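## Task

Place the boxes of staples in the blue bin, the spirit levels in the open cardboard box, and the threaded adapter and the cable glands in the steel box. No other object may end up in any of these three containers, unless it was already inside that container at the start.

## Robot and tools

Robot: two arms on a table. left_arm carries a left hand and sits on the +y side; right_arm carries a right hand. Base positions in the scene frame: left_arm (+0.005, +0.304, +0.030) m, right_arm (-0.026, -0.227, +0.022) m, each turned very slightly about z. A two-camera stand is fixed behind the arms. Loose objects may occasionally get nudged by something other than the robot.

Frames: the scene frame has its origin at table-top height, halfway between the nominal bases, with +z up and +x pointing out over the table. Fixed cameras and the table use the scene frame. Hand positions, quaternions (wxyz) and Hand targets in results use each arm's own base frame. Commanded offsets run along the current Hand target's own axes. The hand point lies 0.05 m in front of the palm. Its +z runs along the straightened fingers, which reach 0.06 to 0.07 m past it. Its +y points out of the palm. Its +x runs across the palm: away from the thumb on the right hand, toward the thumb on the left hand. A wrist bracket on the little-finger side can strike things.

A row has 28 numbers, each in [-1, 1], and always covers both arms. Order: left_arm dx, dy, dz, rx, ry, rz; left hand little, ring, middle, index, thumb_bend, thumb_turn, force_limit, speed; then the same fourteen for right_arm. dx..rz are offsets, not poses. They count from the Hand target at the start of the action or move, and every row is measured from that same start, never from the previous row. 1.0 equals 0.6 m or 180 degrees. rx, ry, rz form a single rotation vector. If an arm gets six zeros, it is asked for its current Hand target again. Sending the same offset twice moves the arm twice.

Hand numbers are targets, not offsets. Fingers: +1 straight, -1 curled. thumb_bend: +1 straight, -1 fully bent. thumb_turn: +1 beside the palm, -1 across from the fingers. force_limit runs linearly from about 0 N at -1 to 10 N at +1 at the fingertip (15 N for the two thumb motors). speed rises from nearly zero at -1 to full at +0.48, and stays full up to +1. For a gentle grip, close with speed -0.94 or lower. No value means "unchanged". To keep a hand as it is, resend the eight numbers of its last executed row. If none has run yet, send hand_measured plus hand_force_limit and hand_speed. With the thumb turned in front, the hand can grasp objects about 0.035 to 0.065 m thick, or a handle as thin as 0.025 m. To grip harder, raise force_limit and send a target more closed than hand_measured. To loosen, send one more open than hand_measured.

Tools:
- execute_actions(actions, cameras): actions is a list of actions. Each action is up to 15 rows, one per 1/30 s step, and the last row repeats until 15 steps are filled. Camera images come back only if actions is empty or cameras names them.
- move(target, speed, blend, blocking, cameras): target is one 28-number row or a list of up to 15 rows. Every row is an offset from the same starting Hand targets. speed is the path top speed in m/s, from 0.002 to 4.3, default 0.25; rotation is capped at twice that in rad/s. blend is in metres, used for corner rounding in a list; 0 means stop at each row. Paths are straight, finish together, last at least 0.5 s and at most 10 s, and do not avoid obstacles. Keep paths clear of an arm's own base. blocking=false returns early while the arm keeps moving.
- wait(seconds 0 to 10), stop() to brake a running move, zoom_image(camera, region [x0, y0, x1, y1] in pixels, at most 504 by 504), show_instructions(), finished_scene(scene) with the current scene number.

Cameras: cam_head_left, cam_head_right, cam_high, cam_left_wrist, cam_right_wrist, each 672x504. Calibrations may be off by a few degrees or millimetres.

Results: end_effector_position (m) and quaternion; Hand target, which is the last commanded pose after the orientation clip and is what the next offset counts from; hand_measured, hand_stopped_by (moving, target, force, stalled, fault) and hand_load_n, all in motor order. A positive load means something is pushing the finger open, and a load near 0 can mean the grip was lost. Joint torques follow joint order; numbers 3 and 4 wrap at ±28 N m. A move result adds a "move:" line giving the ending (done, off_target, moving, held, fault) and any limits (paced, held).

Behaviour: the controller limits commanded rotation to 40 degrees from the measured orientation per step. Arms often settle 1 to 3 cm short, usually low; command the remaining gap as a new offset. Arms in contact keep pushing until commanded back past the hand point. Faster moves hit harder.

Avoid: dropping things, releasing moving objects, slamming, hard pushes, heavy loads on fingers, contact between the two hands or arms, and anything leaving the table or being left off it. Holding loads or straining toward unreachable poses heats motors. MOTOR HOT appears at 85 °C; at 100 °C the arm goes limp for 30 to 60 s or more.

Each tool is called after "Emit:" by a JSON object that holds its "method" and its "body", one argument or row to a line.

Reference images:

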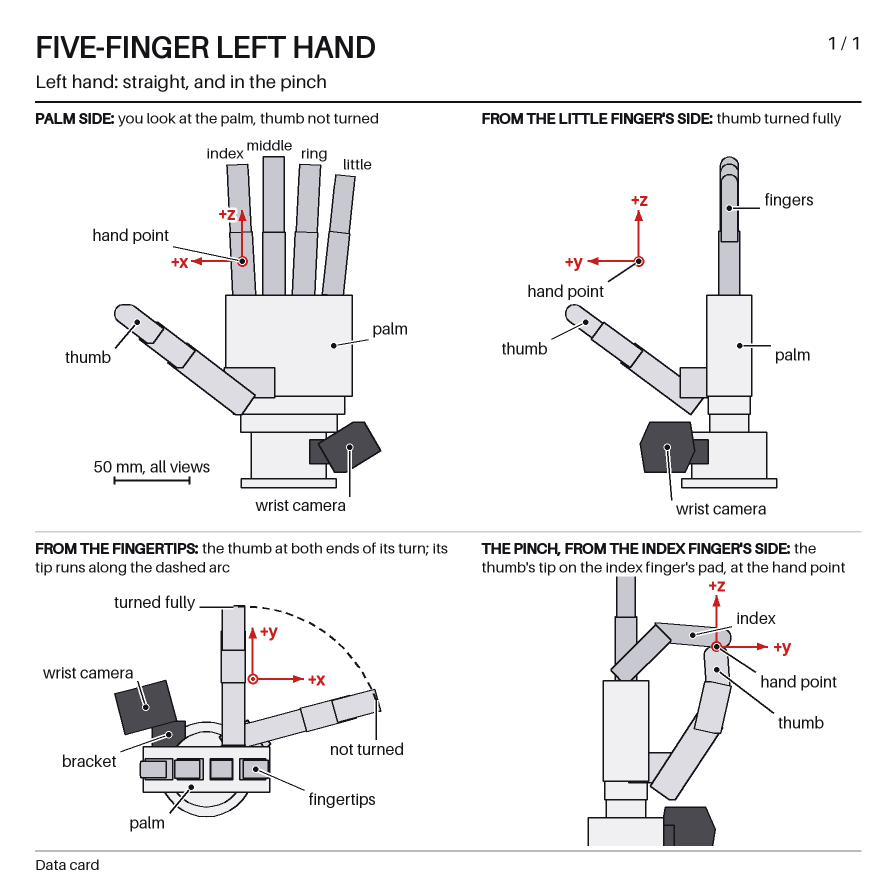

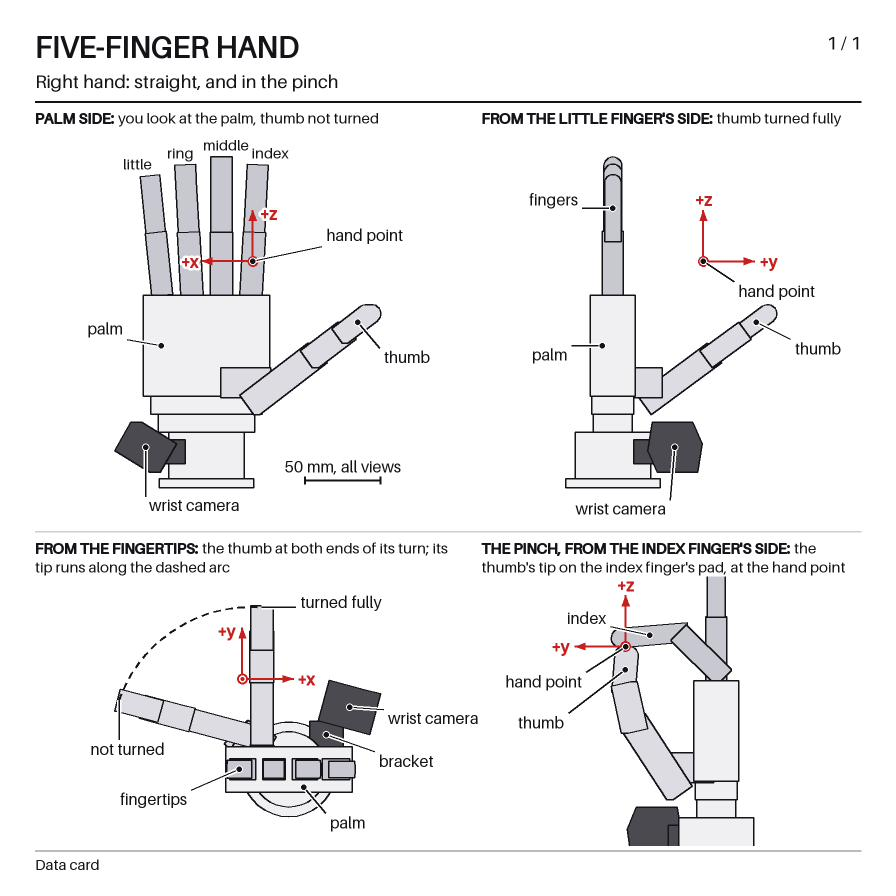

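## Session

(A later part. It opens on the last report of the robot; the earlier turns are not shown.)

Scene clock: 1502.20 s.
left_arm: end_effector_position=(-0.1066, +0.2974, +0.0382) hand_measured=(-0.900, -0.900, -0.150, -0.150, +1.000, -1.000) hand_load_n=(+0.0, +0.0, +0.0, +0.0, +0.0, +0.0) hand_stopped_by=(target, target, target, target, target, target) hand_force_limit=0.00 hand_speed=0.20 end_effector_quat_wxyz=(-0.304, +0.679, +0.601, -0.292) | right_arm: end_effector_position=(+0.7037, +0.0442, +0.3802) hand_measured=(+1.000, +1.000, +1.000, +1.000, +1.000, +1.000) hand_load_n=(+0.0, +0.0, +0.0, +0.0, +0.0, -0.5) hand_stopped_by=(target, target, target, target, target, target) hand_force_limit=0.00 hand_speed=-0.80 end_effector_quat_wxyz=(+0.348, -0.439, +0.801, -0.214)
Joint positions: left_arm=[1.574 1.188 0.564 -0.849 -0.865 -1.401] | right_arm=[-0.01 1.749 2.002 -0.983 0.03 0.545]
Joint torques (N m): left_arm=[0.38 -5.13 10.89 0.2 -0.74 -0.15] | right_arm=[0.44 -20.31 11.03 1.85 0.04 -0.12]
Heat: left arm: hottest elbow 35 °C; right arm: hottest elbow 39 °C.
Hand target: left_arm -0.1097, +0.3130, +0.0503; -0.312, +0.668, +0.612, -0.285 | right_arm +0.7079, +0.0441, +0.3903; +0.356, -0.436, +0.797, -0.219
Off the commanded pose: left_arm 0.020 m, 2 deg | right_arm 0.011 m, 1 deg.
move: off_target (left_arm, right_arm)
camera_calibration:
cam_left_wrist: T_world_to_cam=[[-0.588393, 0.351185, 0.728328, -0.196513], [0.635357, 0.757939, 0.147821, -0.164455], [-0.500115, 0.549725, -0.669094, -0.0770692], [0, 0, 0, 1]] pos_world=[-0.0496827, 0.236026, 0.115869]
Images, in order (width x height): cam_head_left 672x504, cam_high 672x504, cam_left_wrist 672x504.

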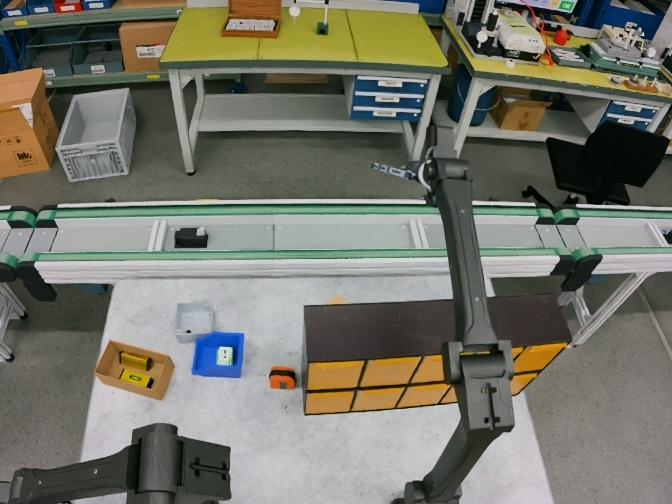

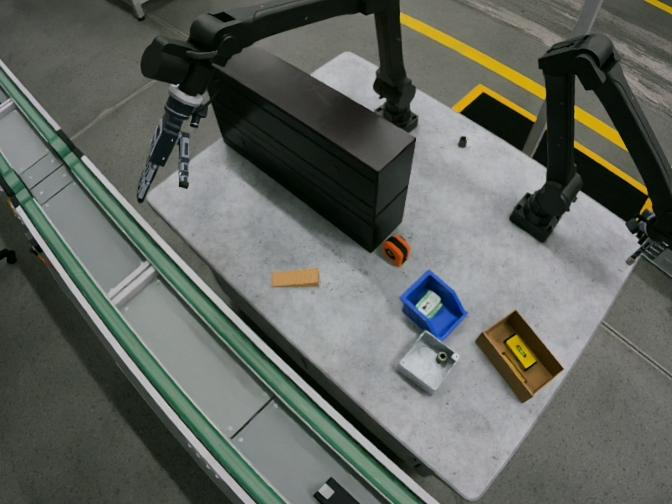

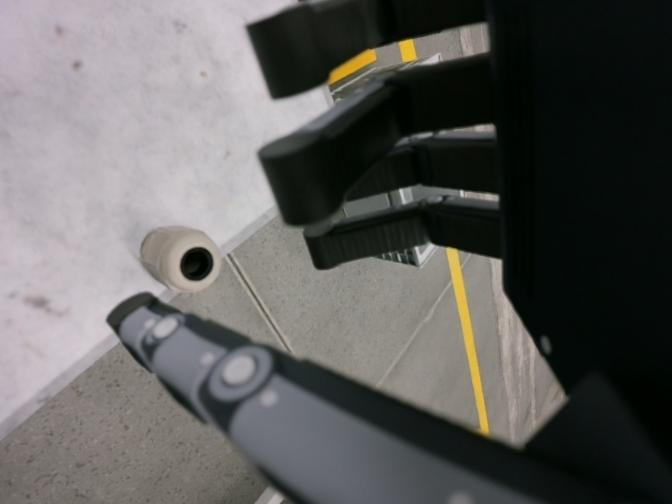

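Emit:
{"method": "move", "body": {
  "target": [
    [-0.0035,0.0302,0.0037,0,-0.0255,-0.0214,-0.9,-0.9,-0.15,-0.15,1,-1,0.0,0.2, 0,0,0,0,0,0,1,1,1,1,1,1,0,-0.8]
  ],
  "speed": 0.1,
  "cameras": ["cam_left_wrist"]
}}

Scene clock: 1527.50 s.
left_arm: end_effector_position=(-0.1037, +0.2937, +0.0263) hand_measured=(-0.900, -0.900, -0.150, -0.150, +1.000, -1.000) hand_load_n=(+0.0, +0.5, +0.0, +0.0, +0.0, +0.0) hand_stopped_by=(target, target, target, target, target, target) hand_force_limit=0.00 hand_speed=0.20 end_effector_quat_wxyz=(-0.287, +0.638, +0.644, -0.309) | right_arm: end_effector_position=(+0.7037, +0.0442, +0.3802) hand_measured=(+1.000, +1.000, +1.000, +1.000, +1.000, +1.000) hand_load_n=(+0.0, +0.0, +0.0, +0.0, +0.0, +0.0) hand_stopped_by=(target, target, target, target, target, target) hand_force_limit=0.00 hand_speed=-0.80 end_effector_quat_wxyz=(+0.348, -0.439, +0.801, -0.214)
Joint positions: left_arm=[1.548 1.281 0.598 -0.963 -0.869 -1.637] | right_arm=[-0.01 1.749 2.002 -0.983 0.03 0.545]
Joint torques (N m): left_arm=[-1.2 -5.48 10.22 -0.06 -0.77 -0.14] | right_arm=[0.26 -20.01 11.19 1.94 0.03 -0.09]
Heat: left arm: hottest elbow 35 °C; right arm: hottest elbow 39 °C.
Hand target: left_arm -0.1000, +0.3100, +0.0350; -0.297, +0.635, +0.646, -0.301 | right_arm +0.7079, +0.0441, +0.3903; +0.356, -0.436, +0.797, -0.219
Off the commanded pose: left_arm 0.019 m, 2 deg | right_arm 0.011 m, 1 deg.
move: off_target (left_arm, right_arm)
camera_calibration:
cam_left_wrist: T_world_to_cam=[[-0.625812, 0.269967, 0.731763, -0.164976], [0.535566, 0.830789, 0.151522, -0.193537], [-0.567035, 0.486731, -0.664503, -0.0700883], [0, 0, 0, 1]] pos_world=[-0.039335, 0.23944, 0.103475]
Images, in order (width x height): cam_left_wrist 672x504.

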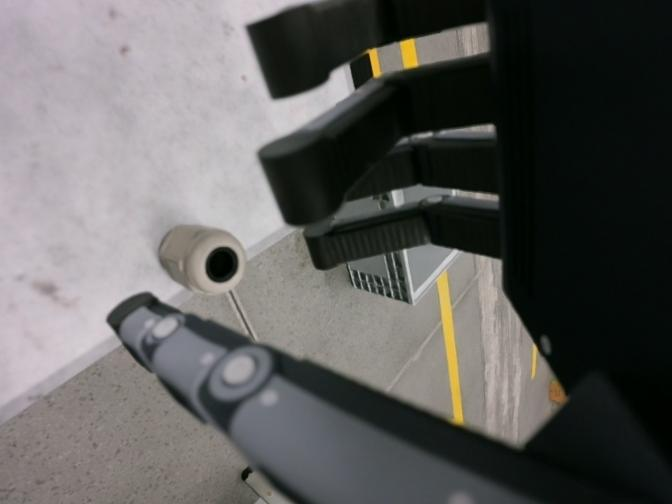

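Emit:
{"method": "move", "body": {
  "target": [
    [0.02,0.005,0.0015,0,0,0,-0.9,-0.9,-0.15,-0.15,1,-1,0.0,0.2, 0,0,0,0,0,0,1,1,1,1,1,1,0,-0.8]
  ],
  "speed": 0.08
}}

Scene clock: 1542.63 s.
left_arm: end_effector_position=(-0.1031, +0.3036, +0.0243) hand_measured=(-0.900, -0.900, -0.150, -0.150, +1.000, -1.000) hand_load_n=(+0.0, +0.0, +0.0, +0.0, +0.0, +0.0) hand_stopped_by=(target, target, target, target, target, target) hand_force_limit=0.00 hand_speed=0.20 end_effector_quat_wxyz=(-0.285, +0.639, +0.643, -0.312) | right_arm: end_effector_position=(+0.7037, +0.0442, +0.3802) hand_measured=(+1.000, +1.000, +1.000, +1.000, +1.000, +1.000) hand_load_n=(+0.0, +0.0, +0.0, +0.0, +0.0, -0.5) hand_stopped_by=(target, target, target, target, target, target) hand_force_limit=0.00 hand_speed=-0.80 end_effector_quat_wxyz=(+0.348, -0.439, +0.801, -0.214)
Joint positions: left_arm=[1.546 1.32 0.626 -0.963 -0.869 -1.642] | right_arm=[-0.01 1.749 2.002 -0.983 0.03 0.545]
Joint torques (N m): left_arm=[-0.56 -6.07 9.83 0.29 -0.75 -0.11] | right_arm=[-0.03 -19.96 11.26 1.92 0.04 -0.1]
Heat: left arm: hottest elbow 35 °C; right arm: hottest elbow 39 °C.
Hand target: left_arm -0.0990, +0.3221, +0.0321; -0.297, +0.635, +0.646, -0.301 | right_arm +0.7079, +0.0441, +0.3903; +0.356, -0.436, +0.797, -0.219
Off the commanded pose: left_arm 0.020 m, 2 deg | right_arm 0.011 m, 1 deg.
move: off_target (left_arm, right_arm)

Emit:
{"method": "move", "body": {
  "target": [
    [-0.0267,0.0642,0.048,0,0,0,-0.9,-0.9,-0.15,-0.15,1,-1,0.0,0.2, 0,0,0,0,0,0,1,1,1,1,1,1,0,-0.8]
  ],
  "speed": 0.08,
  "cameras": ["cam_left_wrist"]
}}

Scene clock: 1552.60 s.
left_arm: end_effector_position=(-0.1000, +0.3041, -0.0125) hand_measured=(-0.900, -0.900, -0.150, -0.150, +1.000, -1.000) hand_load_n=(+0.0, +0.0, -1.0, +0.0, +0.0, +0.0) hand_stopped_by=(target, target, target, target, target, target) hand_force_limit=0.00 hand_speed=0.20 end_effector_quat_wxyz=(-0.293, +0.636, +0.646, -0.305) | right_arm: end_effector_position=(+0.7037, +0.0442, +0.3802) hand_measured=(+1.000, +1.000, +1.000, +1.000, +1.000, +1.000) hand_load_n=(+0.0, +0.0, +0.0, +0.0, +0.0, +0.0) hand_stopped_by=(target, target, target, target, target, target) hand_force_limit=0.00 hand_speed=-0.80 end_effector_quat_wxyz=(+0.348, -0.439, +0.801, -0.214)
Joint positions: left_arm=[1.534 1.406 0.572 -0.816 -0.871 -1.66] | right_arm=[-0.01 1.749 2.002 -0.983 0.03 0.545]
Joint torques (N m): left_arm=[-0.15 -7.59 5.34 0.69 -0.68 -0.11] | right_arm=[0.09 -20.37 11.25 1.95 0.05 -0.1]
Heat: left arm: hottest elbow 35 °C; right arm: hottest elbow 39 °C.
Hand target: left_arm -0.0960, +0.3061, -0.0159; -0.297, +0.635, +0.646, -0.301 | right_arm +0.7079, +0.0441, +0.3903; +0.356, -0.436, +0.797, -0.219
Off the commanded pose: left_arm 0.006 m, 1 deg | right_arm 0.011 m, 1 deg.
move: off_target (right_arm)
camera_calibration:
cam_left_wrist: T_world_to_cam=[[-0.624323, 0.259271, 0.736885, -0.13358], [0.535515, 0.828824, 0.162094, -0.197607], [-0.568722, 0.495812, -0.656297, -0.101742], [0, 0, 0, 1]] pos_world=[-0.0354385, 0.248859, 0.0636907]
Images, in order (width x height): cam_left_wrist 672x504.

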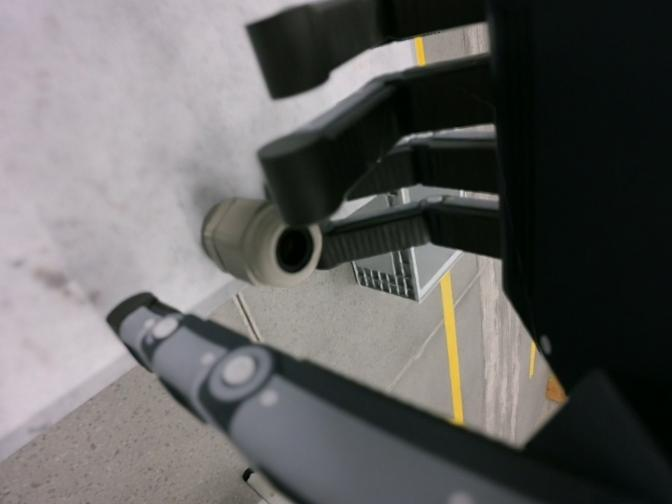

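Emit:
{"method": "move", "body": {
  "target": [
    [0,-0.003,-0.003,0,0,0,-0.9,-0.9,-0.15,-0.15,-0.1,-1,-0.4,-0.75, 0,0,0,0,0,0,1,1,1,1,1,1,0,-0.8]
  ],
  "speed": 0.05,
  "cameras": ["cam_left_wrist"]
}}

Scene clock: 1562.30 s.
left_arm: end_effector_position=(-0.0996, +0.3043, -0.0125) hand_measured=(-0.900, -0.900, -0.150, -0.150, +0.552, -1.000) hand_load_n=(+0.0, +0.0, +3.5, +0.0, +5.5, +0.5) hand_stopped_by=(target, target, target, target, force, target) hand_force_limit=-0.40 hand_speed=-0.75 end_effector_quat_wxyz=(-0.293, +0.636, +0.645, -0.305) | right_arm: end_effector_position=(+0.7037, +0.0442, +0.3802) hand_measured=(+1.000, +1.000, +1.000, +1.000, +1.000, +1.000) hand_load_n=(+0.0, +0.0, +0.0, -0.5, +0.0, -0.5) hand_stopped_by=(target, target, target, target, target, target) hand_force_limit=0.00 hand_speed=-0.80 end_effector_quat_wxyz=(+0.348, -0.439, +0.801, -0.214)
Joint positions: left_arm=[1.532 1.406 0.572 -0.816 -0.872 -1.66] | right_arm=[-0.01 1.749 2.002 -0.983 0.03 0.545]
Joint torques (N m): left_arm=[-0.26 -7.65 5.83 0.49 -0.61 -0.12] | right_arm=[0.09 -20.48 11.14 1.96 0.04 -0.08]
Heat: left arm: hottest elbow 34 °C; right arm: hottest elbow 39 °C.
Hand target: left_arm -0.0958, +0.3061, -0.0134; -0.297, +0.635, +0.646, -0.301 | right_arm +0.7079, +0.0441, +0.3903; +0.356, -0.436, +0.797, -0.219
Off the commanded pose: left_arm 0.004 m, 1 deg | right_arm 0.011 m, 1 deg.
move: off_target (right_arm)
camera_calibration:
cam_left_wrist: T_world_to_cam=[[-0.623288, 0.260243, 0.737418, -0.133642], [0.536955, 0.827979, 0.161648, -0.197547], [-0.568499, 0.496714, -0.655808, -0.101696], [0, 0, 0, 1]] pos_world=[-0.0350376, 0.248858, 0.0637901]
Images, in order (width x height): cam_left_wrist 672x504.

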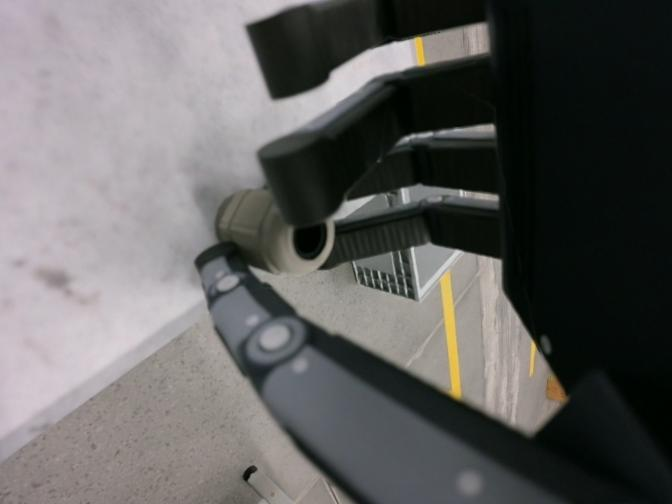

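Emit:
{"method": "move", "body": {
  "target": [
    [0,-0.115,-0.0965,0,0,0,-0.9,-0.9,-0.15,-0.15,-0.1,-1,-0.4,-0.75, 0,0,0,0,0,0,1,1,1,1,1,1,0,-0.8],
    [-0.0342,0.1035,-0.4692,-0.0006,0.387,0.325,-0.9,-0.9,-0.15,-0.15,-0.1,-1,-0.4,-0.75, 0,0,0,0,0,0,1,1,1,1,1,1,0,-0.8],
    [-0.548,0.5232,-0.9175,0.001,0.609,0.793,-0.9,-0.9,-0.15,-0.15,-0.1,-1,-0.4,-0.75, 0,0,0,0,0,0,1,1,1,1,1,1,0,-0.8]
  ],
  "speed": [0.1,0.28,0.28],
  "blend": [0.03,0.05,0],
  "cameras": ["cam_left_wrist","cam_high"]
}}

Scene clock: 1605.50 s.
left_arm: end_effector_position=(+0.5180, -0.0100, +0.0855) hand_measured=(-0.900, -0.900, -0.150, -0.150, +0.552, -1.000) hand_load_n=(+0.0, +0.0, +5.0, +0.0, +4.0, +1.0) hand_stopped_by=(target, target, target, target, force, target) hand_force_limit=-0.40 hand_speed=-0.75 end_effector_quat_wxyz=(-0.147, +0.705, -0.679, +0.142) | right_arm: end_effector_position=(+0.7037, +0.0442, +0.3802) hand_measured=(+1.000, +1.000, +1.000, +1.000, +1.000, +1.000) hand_load_n=(+0.0, +0.0, +0.0, +0.0, +0.0, +0.0) hand_stopped_by=(target, target, target, target, target, target) hand_force_limit=0.00 hand_speed=-0.80 end_effector_quat_wxyz=(+0.348, -0.439, +0.801, -0.214)
Joint positions: left_arm=[0.042 1.633 1.233 -0.759 0.002 0.003] | right_arm=[-0.01 1.749 2.002 -0.983 0.03 0.545]
Joint torques (N m): left_arm=[-0.62 -15.91 13.14 0.68 -0.02 0.19] | right_arm=[0.15 -19.96 11.14 1.95 0.06 -0.12]
Heat: left arm: hottest elbow 34 °C; right arm: hottest elbow 39 °C.
Hand target: left_arm +0.5332, -0.0124, +0.0992; -0.156, +0.696, -0.685, +0.151 | right_arm +0.7079, +0.0441, +0.3903; +0.356, -0.436, +0.797, -0.219
Off the commanded pose: left_arm 0.021 m, 2 deg | right_arm 0.011 m, 1 deg.
move: off_target (left_arm, right_arm)
camera_calibration:
cam_left_wrist: T_world_to_cam=[[0.893095, -0.229779, 0.38676, -0.499536], [-0.386892, -0.831, 0.399693, 0.156866], [0.229556, -0.506598, -0.831061, 0.0612338], [0, 0, 0, 1]] pos_world=[0.492767, 0.0465937, 0.181391]
Images, in order (width x height): cam_high 672x504, cam_left_wrist 672x504.

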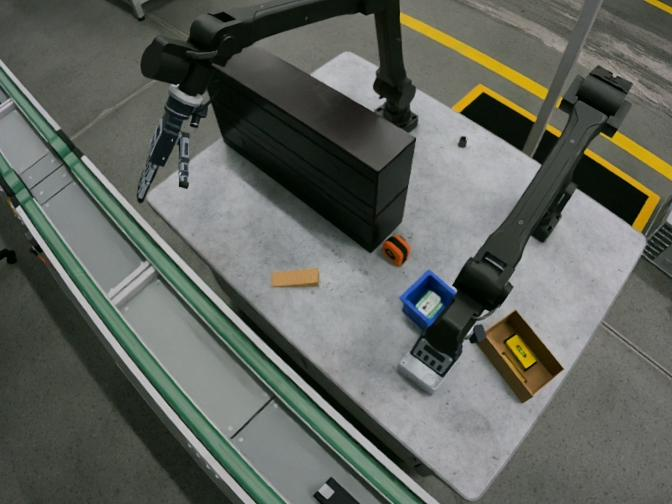

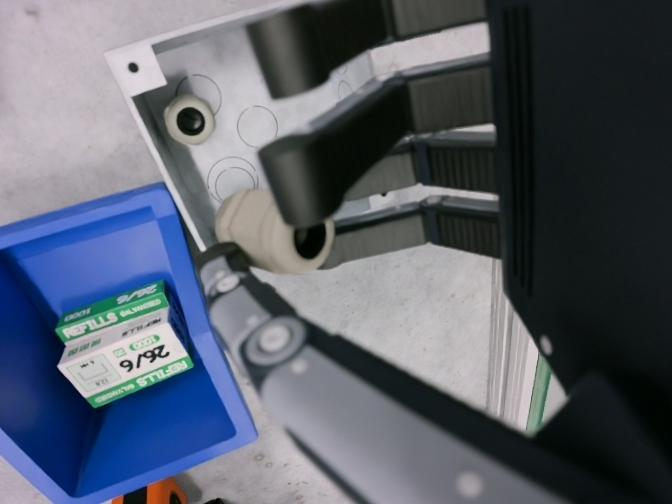

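Emit:
{"method": "move", "body": {
  "target": [
    [-0.002,0.0917,0.158,0,0,0,-0.9,-0.9,-0.15,-0.15,-0.1,-1,-0.4,-0.75, 0,0,0,0,0,0,1,1,1,1,1,1,0,-0.8]
  ],
  "speed": 0.1,
  "cameras": ["cam_left_wrist"]
}}

Scene clock: 1623.80 s.
left_arm: end_effector_position=(+0.5210, -0.0099, -0.0049) hand_measured=(-0.900, -0.900, -0.150, -0.150, +0.552, -1.000) hand_load_n=(+0.0, +0.0, +5.0, +0.0, +4.5, +0.5) hand_stopped_by=(target, target, target, target, force, target) hand_force_limit=-0.40 hand_speed=-0.75 end_effector_quat_wxyz=(-0.153, +0.702, -0.679, +0.148) | right_arm: end_effector_position=(+0.7037, +0.0442, +0.3802) hand_measured=(+1.000, +1.000, +1.000, +1.000, +1.000, +1.000) hand_load_n=(+0.0, +0.0, -0.5, +0.0, +0.0, -0.5) hand_stopped_by=(target, target, target, target, target, target) hand_force_limit=0.00 hand_speed=-0.80 end_effector_quat_wxyz=(+0.348, -0.439, +0.801, -0.214)
Joint positions: left_arm=[0.042 1.75 1.114 -0.505 0.004 0.008] | right_arm=[-0.01 1.749 2.002 -0.983 0.03 0.545]
Joint torques (N m): left_arm=[0.44 -16.38 7.6 1.87 -0.06 0.15] | right_arm=[0.32 -20.25 11.12 1.99 0.05 -0.13]
Heat: left arm: hottest elbow 35 °C; right arm: hottest elbow 39 °C.
Hand target: left_arm +0.5235, -0.0110, -0.0100; -0.156, +0.696, -0.685, +0.151 | right_arm +0.7079, +0.0441, +0.3903; +0.356, -0.436, +0.797, -0.219
Off the commanded pose: left_arm 0.006 m, 1 deg | right_arm 0.011 m, 1 deg.
move: off_target (right_arm)
camera_calibration:
cam_left_wrist: T_world_to_cam=[[0.884656, -0.234963, 0.40271, -0.462803], [-0.39845, -0.82953, 0.391303, 0.200206], [0.242118, -0.506629, -0.82747, -0.0209886], [0, 0, 0, 1]] pos_world=[0.494275, 0.0467012, 0.0906671]
Images, in order (width x height): cam_left_wrist 672x504.

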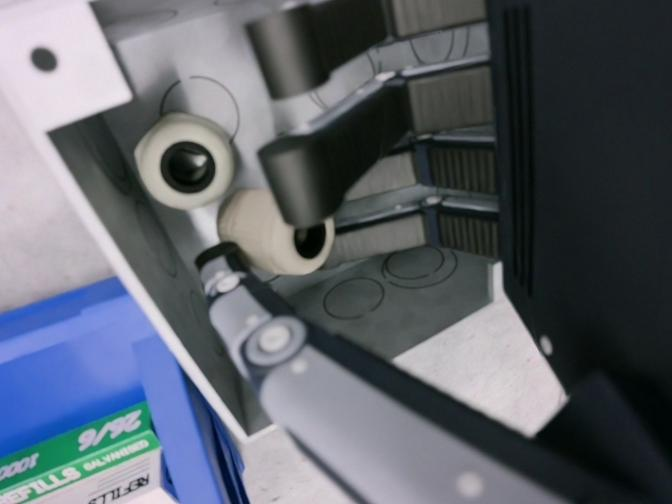

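Emit:
{"method": "move", "body": {
  "target": [
    [0,0,0,0,0,0,-0.9,-0.9,-0.15,-0.15,0.67,-1,-0.4,-0.75, 0,0,0,0,0,0,1,1,1,1,1,1,0,-0.8],
    [0,-0.0776,-0.1661,0,0,0,-0.9,-0.9,-0.15,-0.15,0.67,-1,-0.4,-0.75, 0,0,0,0,0,0,1,1,1,1,1,1,0,-0.8]
  ],
  "speed": [0.05,0.12],
  "cameras": ["cam_left_wrist","cam_high"]
}}

Scene clock: 1632.90 s.
left_arm: end_effector_position=(+0.5102, -0.0103, +0.0853) hand_measured=(-0.900, -0.900, -0.150, -0.150, +0.670, -1.000) hand_load_n=(+0.0, +0.0, +0.0, +0.0, +0.0, +0.0) hand_stopped_by=(target, target, target, target, target, target) hand_force_limit=-0.40 hand_speed=-0.75 end_effector_quat_wxyz=(-0.146, +0.703, -0.681, +0.142) | right_arm: end_effector_position=(+0.7037, +0.0442, +0.3802) hand_measured=(+1.000, +1.000, +1.000, +1.000, +1.000, +1.000) hand_load_n=(+0.0, +0.0, +0.0, +0.0, +0.0, -0.5) hand_stopped_by=(target, target, target, target, target, target) hand_force_limit=0.00 hand_speed=-0.80 end_effector_quat_wxyz=(+0.348, -0.439, +0.801, -0.214)
Joint positions: left_arm=[0.042 1.616 1.211 -0.756 0.004 0.009] | right_arm=[-0.01 1.749 2.002 -0.983 0.03 0.545]
Joint torques (N m): left_arm=[-0.21 -15.85 12.52 0.65 -0.02 0.18] | right_arm=[0.38 -19.9 11.11 1.8 0.07 -0.11]
Heat: left arm: hottest elbow 35 °C; right arm: hottest elbow 39 °C.
Hand target: left_arm +0.5235, -0.0114, +0.0999; -0.156, +0.696, -0.685, +0.151 | right_arm +0.7079, +0.0441, +0.3903; +0.356, -0.436, +0.797, -0.219
Off the commanded pose: left_arm 0.020 m, 2 deg | right_arm 0.011 m, 1 deg.
move: off_target (left_arm, right_arm)
camera_calibration:
cam_left_wrist: T_world_to_cam=[[0.892279, -0.235346, 0.385292, -0.492067], [-0.391197, -0.82905, 0.399551, 0.155782], [0.225394, -0.507236, -0.831811, 0.0649731], [0, 0, 0, 1]] pos_world=[0.485358, 0.0463016, 0.181392]
Images, in order (width x height): cam_high 672x504, cam_left_wrist 672x504.

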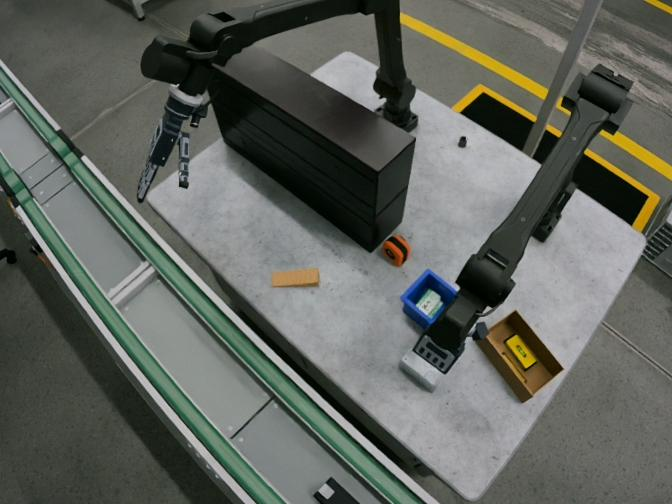

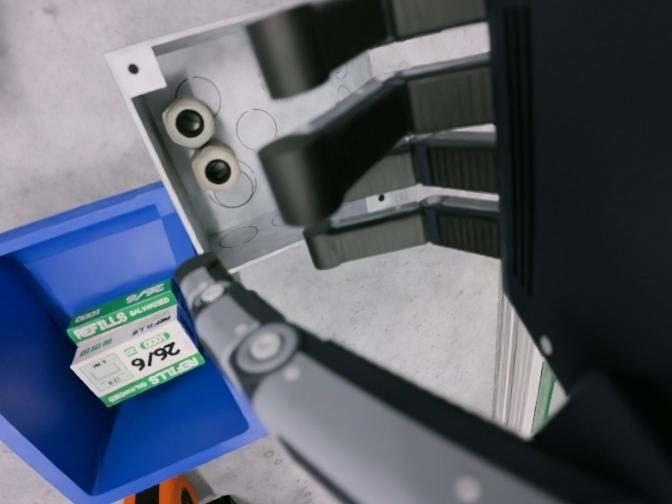

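Emit:
{"method": "move", "body": {
  "target": [
    [0.1413,0.3938,-0.2392,0.1329,0.1405,0.181,-0.9,-0.9,-0.15,-0.15,1,-1,0.0,0.2, 0,0,0,0,0,0,1,1,1,1,1,1,0,-0.8],
    [0.4362,0.7438,-0.3658,0.1153,0.2765,0.3585,-0.9,-0.9,-0.15,-0.15,1,-1,0.0,0.2, 0,0,0,0,0,0,1,1,1,1,1,1,0,-0.8]
  ],
  "speed": 0.3,
  "blend": [0.05,0],
  "cameras": ["cam_left_wrist","cam_high"]
}}

Scene clock: 1670.33 s.
left_arm: end_effector_position=(+0.0303, -0.2748, +0.1016) hand_measured=(-0.900, -0.900, -0.150, -0.150, +1.000, -1.000) hand_load_n=(+0.0, +0.0, +0.0, +0.0, +0.0, +0.0) hand_stopped_by=(target, target, target, target, target, target) hand_force_limit=0.00 hand_speed=0.20 end_effector_quat_wxyz=(+0.037, -0.074, +0.909, -0.408) | right_arm: end_effector_position=(+0.7037, +0.0442, +0.3802) hand_measured=(+1.000, +1.000, +1.000, +1.000, +1.000, +1.000) hand_load_n=(+0.0, +0.0, +0.0, +0.0, +0.0, -0.5) hand_stopped_by=(target, target, target, target, target, target) hand_force_limit=0.00 hand_speed=-0.80 end_effector_quat_wxyz=(+0.348, -0.439, +0.801, -0.214)
Joint positions: left_arm=[-1.319 0.572 0.394 -0.55 0.06 0.062] | right_arm=[-0.01 1.749 2.002 -0.983 0.03 0.545]
Joint torques (N m): left_arm=[-0.21 0.26 10.81 2.41 -0.15 -0.08] | right_arm=[-0.03 -20.84 11.21 1.96 0.03 -0.16]
Heat: left arm: hottest elbow 37 °C; right arm: hottest elbow 39 °C.
Hand target: left_arm +0.0307, -0.2814, +0.1093; +0.037, -0.079, +0.903, -0.421 | right_arm +0.7079, +0.0441, +0.3903; +0.356, -0.436, +0.797, -0.219
Off the commanded pose: left_arm 0.010 m, 2 deg | right_arm 0.011 m, 1 deg.
move: off_target (right_arm)
camera_calibration:
cam_left_wrist: T_world_to_cam=[[-0.159389, -0.675475, 0.719951, -0.255475], [-0.896317, 0.40468, 0.181247, 0.118855], [-0.413777, -0.616415, -0.669941, 0.0254232], [0, 0, 0, 1]] pos_world=[0.0763318, -0.204994, 0.179419]
Images, in order (width x height): cam_high 672x504, cam_left_wrist 672x504.

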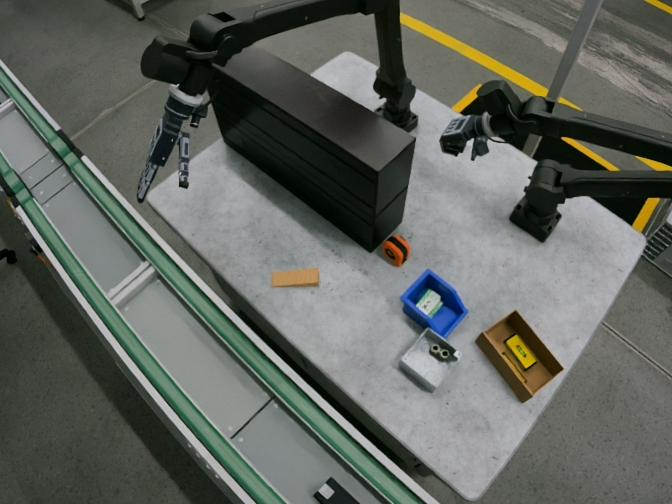

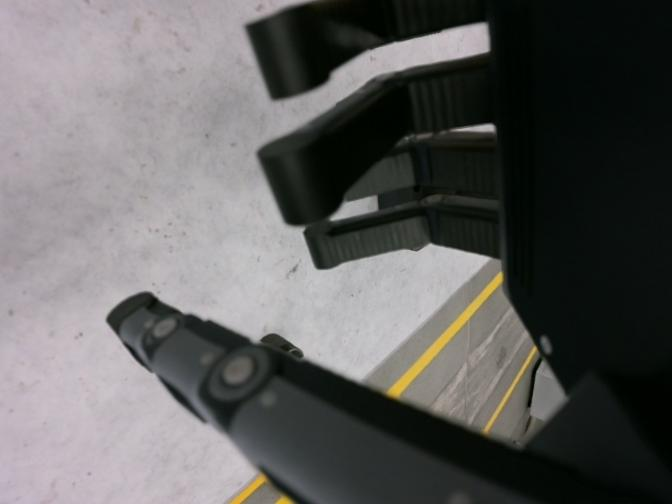

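Emit:
{"method": "move", "body": {
  "target": [
    [0.2465,0.0388,0.0942,0,0.0979,0.0822,-0.9,-0.9,-0.15,-0.15,1,-1,0.0,0.2, 0,0,0,0,0,0,1,1,1,1,1,1,0,-0.8]
  ],
  "speed": 0.2,
  "cameras": ["cam_left_wrist","cam_high"]
}}

Scene clock: 1683.70 s.
left_arm: end_effector_position=(-0.1040, -0.3247, +0.0446) hand_measured=(-0.900, -0.900, -0.150, -0.150, +1.000, -1.000) hand_load_n=(+0.0, +0.0, +0.0, +0.0, +0.0, +0.0) hand_stopped_by=(target, target, target, target, target, target) hand_force_limit=0.00 hand_speed=0.20 end_effector_quat_wxyz=(-0.042, +0.105, +0.907, -0.405) | right_arm: end_effector_position=(+0.7037, +0.0442, +0.3802) hand_measured=(+1.000, +1.000, +1.000, +1.000, +1.000, +1.000) hand_load_n=(-0.5, +0.0, +0.0, +0.0, +0.0, +0.0) hand_stopped_by=(target, target, target, target, target, target) hand_force_limit=0.00 hand_speed=-0.80 end_effector_quat_wxyz=(+0.348, -0.439, +0.801, -0.214)
Joint positions: left_arm=[-1.791 0.967 0.379 -0.144 -0.001 0.01] | right_arm=[-0.01 1.749 2.002 -0.983 0.03 0.545]
Joint torques (N m): left_arm=[-0.38 -3.6 10.54 2.54 -0.09 -0.08] | right_arm=[-0.26 -20.07 11.07 1.87 0.07 -0.14]
Heat: left arm: hottest elbow 37 °C; right arm: hottest elbow 39 °C.
Hand target: left_arm -0.1101, -0.3350, +0.0551; -0.048, +0.102, +0.901, -0.420 | right_arm +0.7079, +0.0441, +0.3903; +0.356, -0.436, +0.797, -0.219
Off the commanded pose: left_arm 0.016 m, 2 deg | right_arm 0.011 m, 1 deg.
move: off_target (left_arm, right_arm)
camera_calibration:
cam_left_wrist: T_world_to_cam=[[-0.407655, -0.56703, 0.715748, -0.259942], [-0.674119, 0.715602, 0.182968, 0.153002], [-0.615939, -0.407911, -0.673964, -0.0522833], [0, 0, 0, 1]] pos_world=[-0.0350287, -0.27821, 0.122822]
Images, in order (width x height): cam_high 672x504, cam_left_wrist 672x504.

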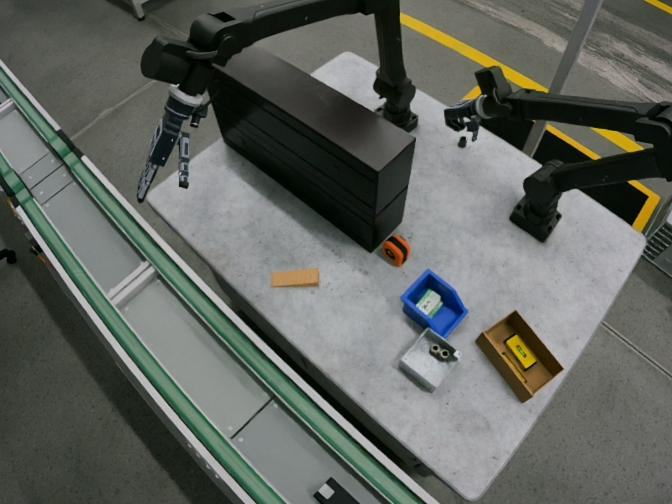

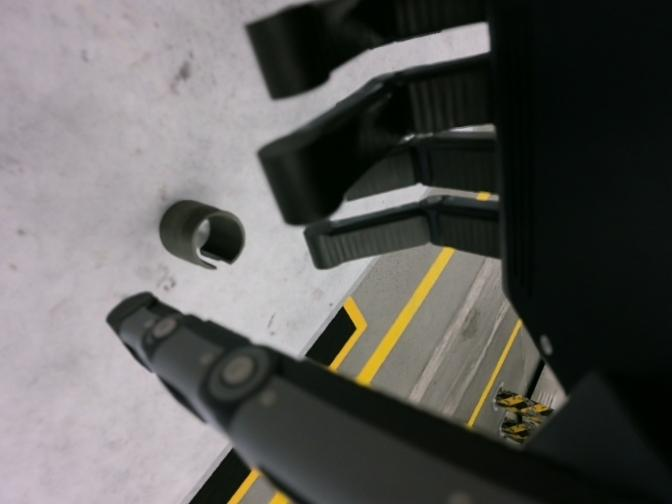

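Emit:
{"method": "zoom_image", "body": {
  "camera": "cam_left_wrist",
  "region": [130, 170, 290, 300]
}}

Scaled by 3.150.

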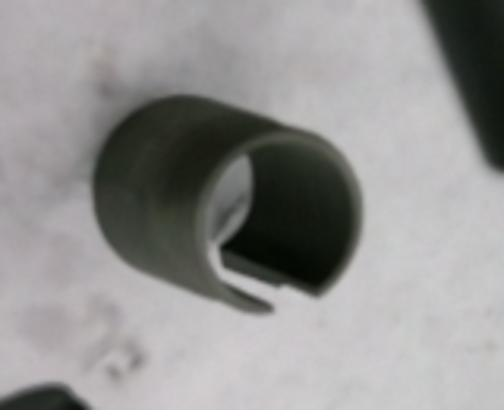

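Emit:
{"method": "wait", "body": {
  "seconds": 0,
  "cameras": ["all"]
}}

Emit:
{"method": "zoom_image", "body": {
  "camera": "cam_head_left",
  "region": [280, 280, 600, 504]
}}

Emit:
{"method": "zoom_image", "body": {
  "camera": "cam_high",
  "region": [380, 300, 500, 420]
}}

Emit:
{"method": "zoom_image", "body": {
  "camera": "cam_head_right",
  "region": [60, 280, 560, 504]
}}

Scene clock: 1704.03 s.
left_arm: end_effector_position=(-0.1040, -0.3247, +0.0446) hand_measured=(-0.900, -0.900, -0.150, -0.150, +1.000, -1.000) hand_load_n=(+0.0, +0.0, +0.0, +0.0, +0.0, +0.0) hand_stopped_by=(target, target, target, target, target, target) hand_force_limit=0.00 hand_speed=0.20 end_effector_quat_wxyz=(-0.042, +0.105, +0.907, -0.405) | right_arm: end_effector_position=(+0.7037, +0.0442, +0.3802) hand_measured=(+1.000, +1.000, +1.000, +1.000, +1.000, +1.000) hand_load_n=(+0.0, +0.0, +0.0, +0.0, +0.0, -0.5) hand_stopped_by=(target, target, target, target, target, target) hand_force_limit=0.00 hand_speed=-0.80 end_effector_quat_wxyz=(+0.348, -0.439, +0.801, -0.214)
Joint positions: left_arm=[-1.791 0.967 0.379 -0.144 -0.001 0.01] | right_arm=[-0.01 1.749 2.002 -0.983 0.03 0.545]
Joint torques (N m): left_arm=[-0.26 -4.01 10.24 2.44 -0.09 -0.07] | right_arm=[-0.09 -19.43 11.18 1.77 0.04 -0.15]
Heat: left arm: hottest elbow 36 °C; right arm: hottest elbow 39 °C.
Hand target: left_arm -0.1101, -0.3350, +0.0551; -0.048, +0.102, +0.901, -0.420 | right_arm +0.7079, +0.0441, +0.3903; +0.356, -0.436, +0.797, -0.219
Off the commanded pose: left_arm 0.016 m, 2 deg | right_arm 0.011 m, 1 deg.
camera_calibration:
cam_left_wrist: T_world_to_cam=[[-0.407655, -0.56703, 0.715748, -0.259942], [-0.674119, 0.715602, 0.182968, 0.153002], [-0.615939, -0.407911, -0.673964, -0.0522833], [0, 0, 0, 1]] pos_world=[-0.0350287, -0.27821, 0.122822]
cam_right_wrist: T_world_to_cam=[[-0.606328, 0.251189, -0.7545, 0.705769], [-0.236032, 0.849195, 0.472394, -0.0521878], [0.759378, 0.464512, -0.455602, -0.266475], [0, 0, 0, 1]] pos_world=[0.617965, -0.00918268, 0.43575]

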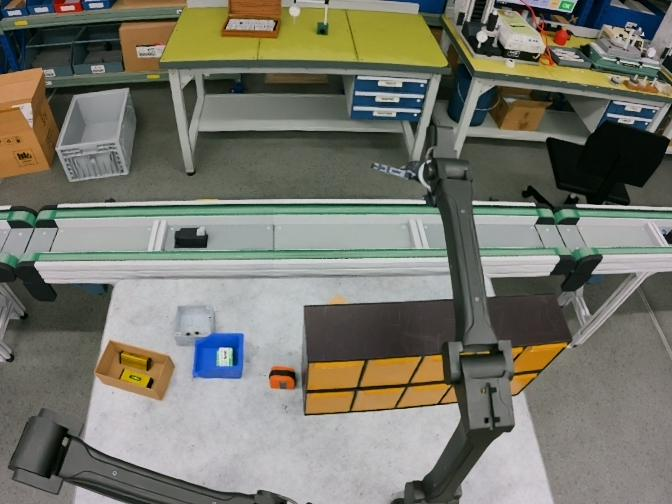

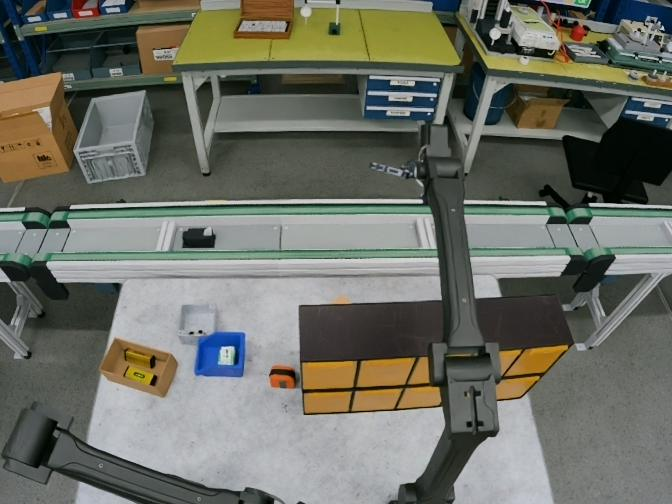

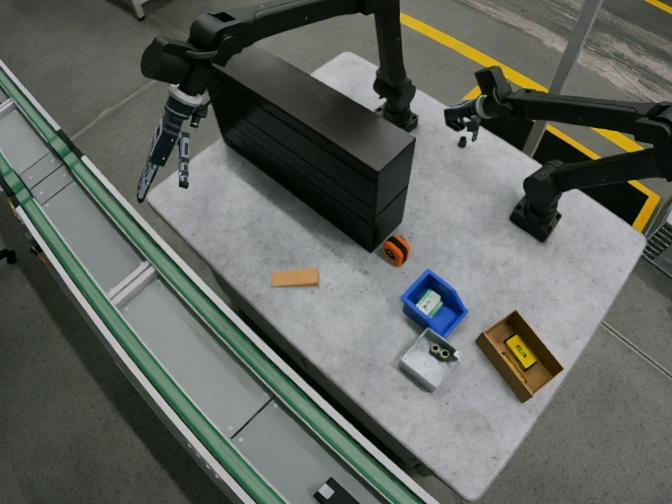

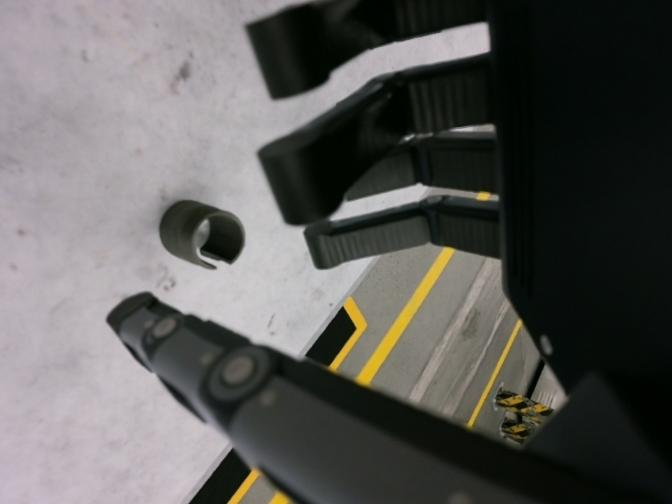

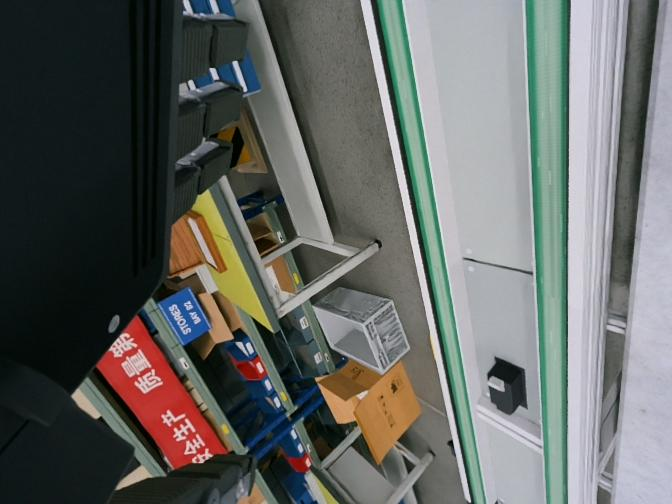

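Scaled by 1.575.

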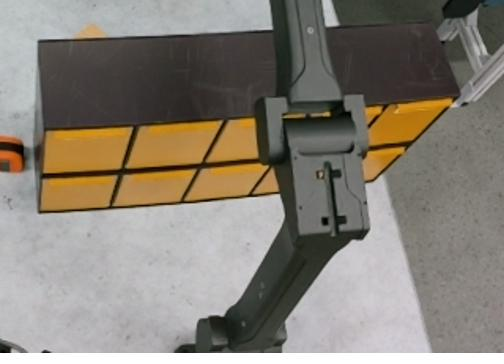

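Scaled by 4.200.

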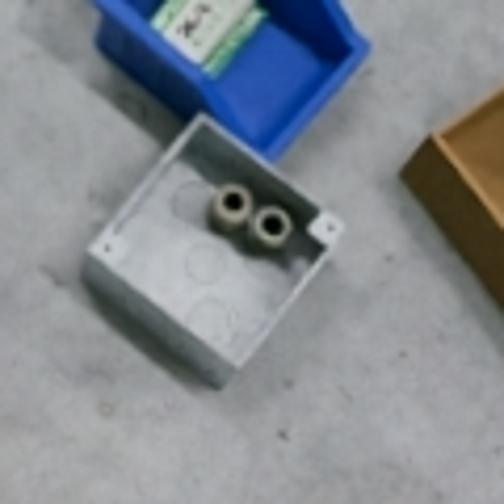

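Scaled by 1.008.

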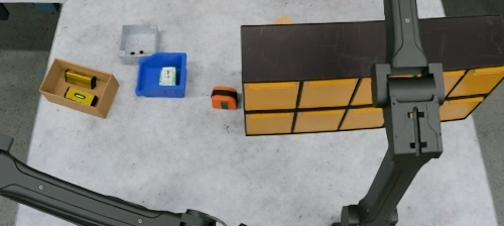

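Emit:
{"method": "move", "body": {
  "target": [
    [0.023,0.074,0.0547,0,0,0,-0.9,-0.9,-0.15,-0.15,1,-1,0.0,0.2, 0,0,0,0,0,0,1,1,1,1,1,1,0,-0.8]
  ],
  "speed": 0.1,
  "cameras": ["cam_left_wrist"]
}}

Scene clock: 1727.63 s.
left_arm: end_effector_position=(-0.1178, -0.3288, +0.0000) hand_measured=(-0.900, -0.900, -0.150, -0.150, +1.000, -1.000) hand_load_n=(+0.0, +0.0, +0.0, +0.0, +0.0, +0.0) hand_stopped_by=(target, target, target, target, target, target) hand_force_limit=0.00 hand_speed=0.20 end_effector_quat_wxyz=(-0.043, +0.104, +0.902, -0.416) | right_arm: end_effector_position=(+0.7037, +0.0442, +0.3802) hand_measured=(+1.000, +1.000, +1.000, +1.000, +1.000, +1.000) hand_load_n=(+0.0, +0.0, +0.0, +0.0, +0.0, -0.5) hand_stopped_by=(target, target, target, target, target, target) hand_force_limit=0.00 hand_speed=-0.80 end_effector_quat_wxyz=(+0.348, -0.439, +0.801, -0.214)
Joint positions: left_arm=[-1.845 1.139 0.308 0.123 -0.043 -0.024] | right_arm=[-0.01 1.749 2.002 -0.983 0.03 0.545]
Joint torques (N m): left_arm=[-1.14 -4.25 6.94 2.5 -0.17 -0.04] | right_arm=[0.21 -20.01 11.12 2.07 0.04 -0.13]
Heat: left arm: hottest elbow 35 °C; right arm: hottest elbow 39 °C.
Hand target: left_arm -0.1229, -0.3285, +0.0000; -0.048, +0.103, +0.901, -0.420 | right_arm +0.7079, +0.0441, +0.3903; +0.356, -0.436, +0.797, -0.219
Off the commanded pose: left_arm 0.005 m, 1 deg | right_arm 0.011 m, 1 deg.
move: off_target (right_arm)
camera_calibration:
cam_left_wrist: T_world_to_cam=[[-0.404565, -0.550293, 0.730414, -0.230129], [-0.673687, 0.719458, 0.168894, 0.15608], [-0.618444, -0.423742, -0.661793, -0.0979579], [0, 0, 0, 1]] pos_world=[-0.0485342, -0.280441, 0.0769006]
Images, in order (width x height): cam_left_wrist 672x504.

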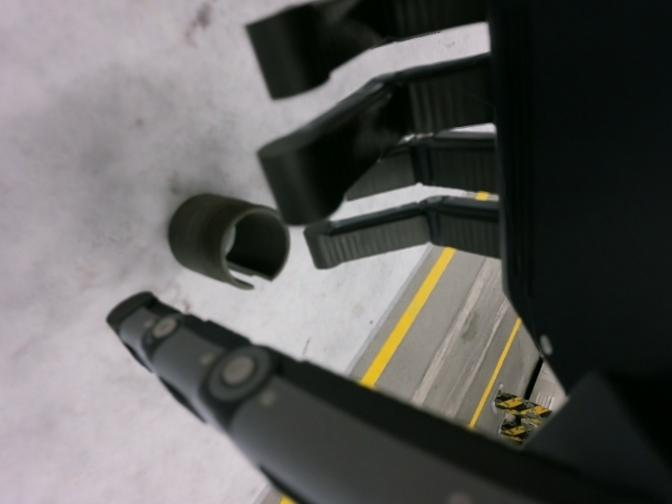

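Emit:
{"method": "move", "body": {
  "target": [
    [0,0.0205,0.0172,0,0,0,-0.9,-0.9,-0.15,-0.15,1,-1,0.0,0.2, 0,0,0,0,0,0,1,1,1,1,1,1,0,-0.8],
    [0,0.0205,0.0172,0,0,0,-0.9,-0.9,-0.15,-0.15,-0.1,-1,-0.4,-0.75, 0,0,0,0,0,0,1,1,1,1,1,1,0,-0.8]
  ],
  "speed": 0.06,
  "cameras": ["cam_left_wrist"]
}}

Scene clock: 1741.83 s.
left_arm: end_effector_position=(-0.1184, -0.3311, -0.0127) hand_measured=(-0.900, -0.900, -0.150, -0.150, +0.624, -1.000) hand_load_n=(+0.0, +0.0, +4.5, +0.0, +5.0, +0.5) hand_stopped_by=(target, target, target, target, force, target) hand_force_limit=-0.40 hand_speed=-0.75 end_effector_quat_wxyz=(-0.043, +0.104, +0.900, -0.420) | right_arm: end_effector_position=(+0.7037, +0.0442, +0.3802) hand_measured=(+1.000, +1.000, +1.000, +1.000, +1.000, +1.000) hand_load_n=(+0.0, +0.0, +0.0, +0.0, +0.0, +0.0) hand_stopped_by=(target, target, target, target, target, target) hand_force_limit=0.00 hand_speed=-0.80 end_effector_quat_wxyz=(+0.348, -0.439, +0.801, -0.214)
Joint positions: left_arm=[-1.845 1.203 0.291 0.213 -0.044 -0.025] | right_arm=[-0.01 1.749 2.002 -0.983 0.03 0.545]
Joint torques (N m): left_arm=[-0.32 -4.66 6.24 2.43 -0.19 -0.13] | right_arm=[0.62 -20.19 11.15 2.06 0.07 -0.09]
Heat: left arm: hottest elbow 35 °C; right arm: hottest elbow 39 °C.
Hand target: left_arm -0.1229, -0.3285, -0.0160; -0.048, +0.102, +0.901, -0.420 | right_arm +0.7079, +0.0441, +0.3903; +0.356, -0.436, +0.797, -0.219
Off the commanded pose: left_arm 0.006 m, 1 deg | right_arm 0.011 m, 1 deg.
move: off_target (right_arm)
camera_calibration:
cam_left_wrist: T_world_to_cam=[[-0.401937, -0.54369, 0.736782, -0.219747], [-0.674019, 0.720316, 0.163841, 0.159708], [-0.619794, -0.430752, -0.655979, -0.110134], [0, 0, 0, 1]] pos_world=[-0.048939, -0.281954, 0.0634933]
Images, in order (width x height): cam_left_wrist 672x504.

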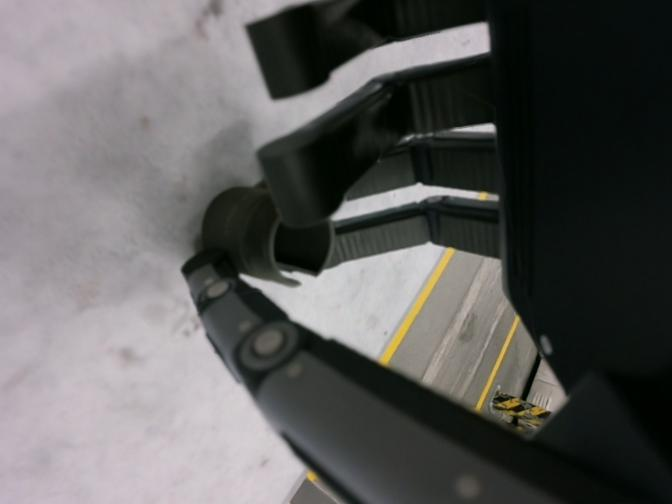

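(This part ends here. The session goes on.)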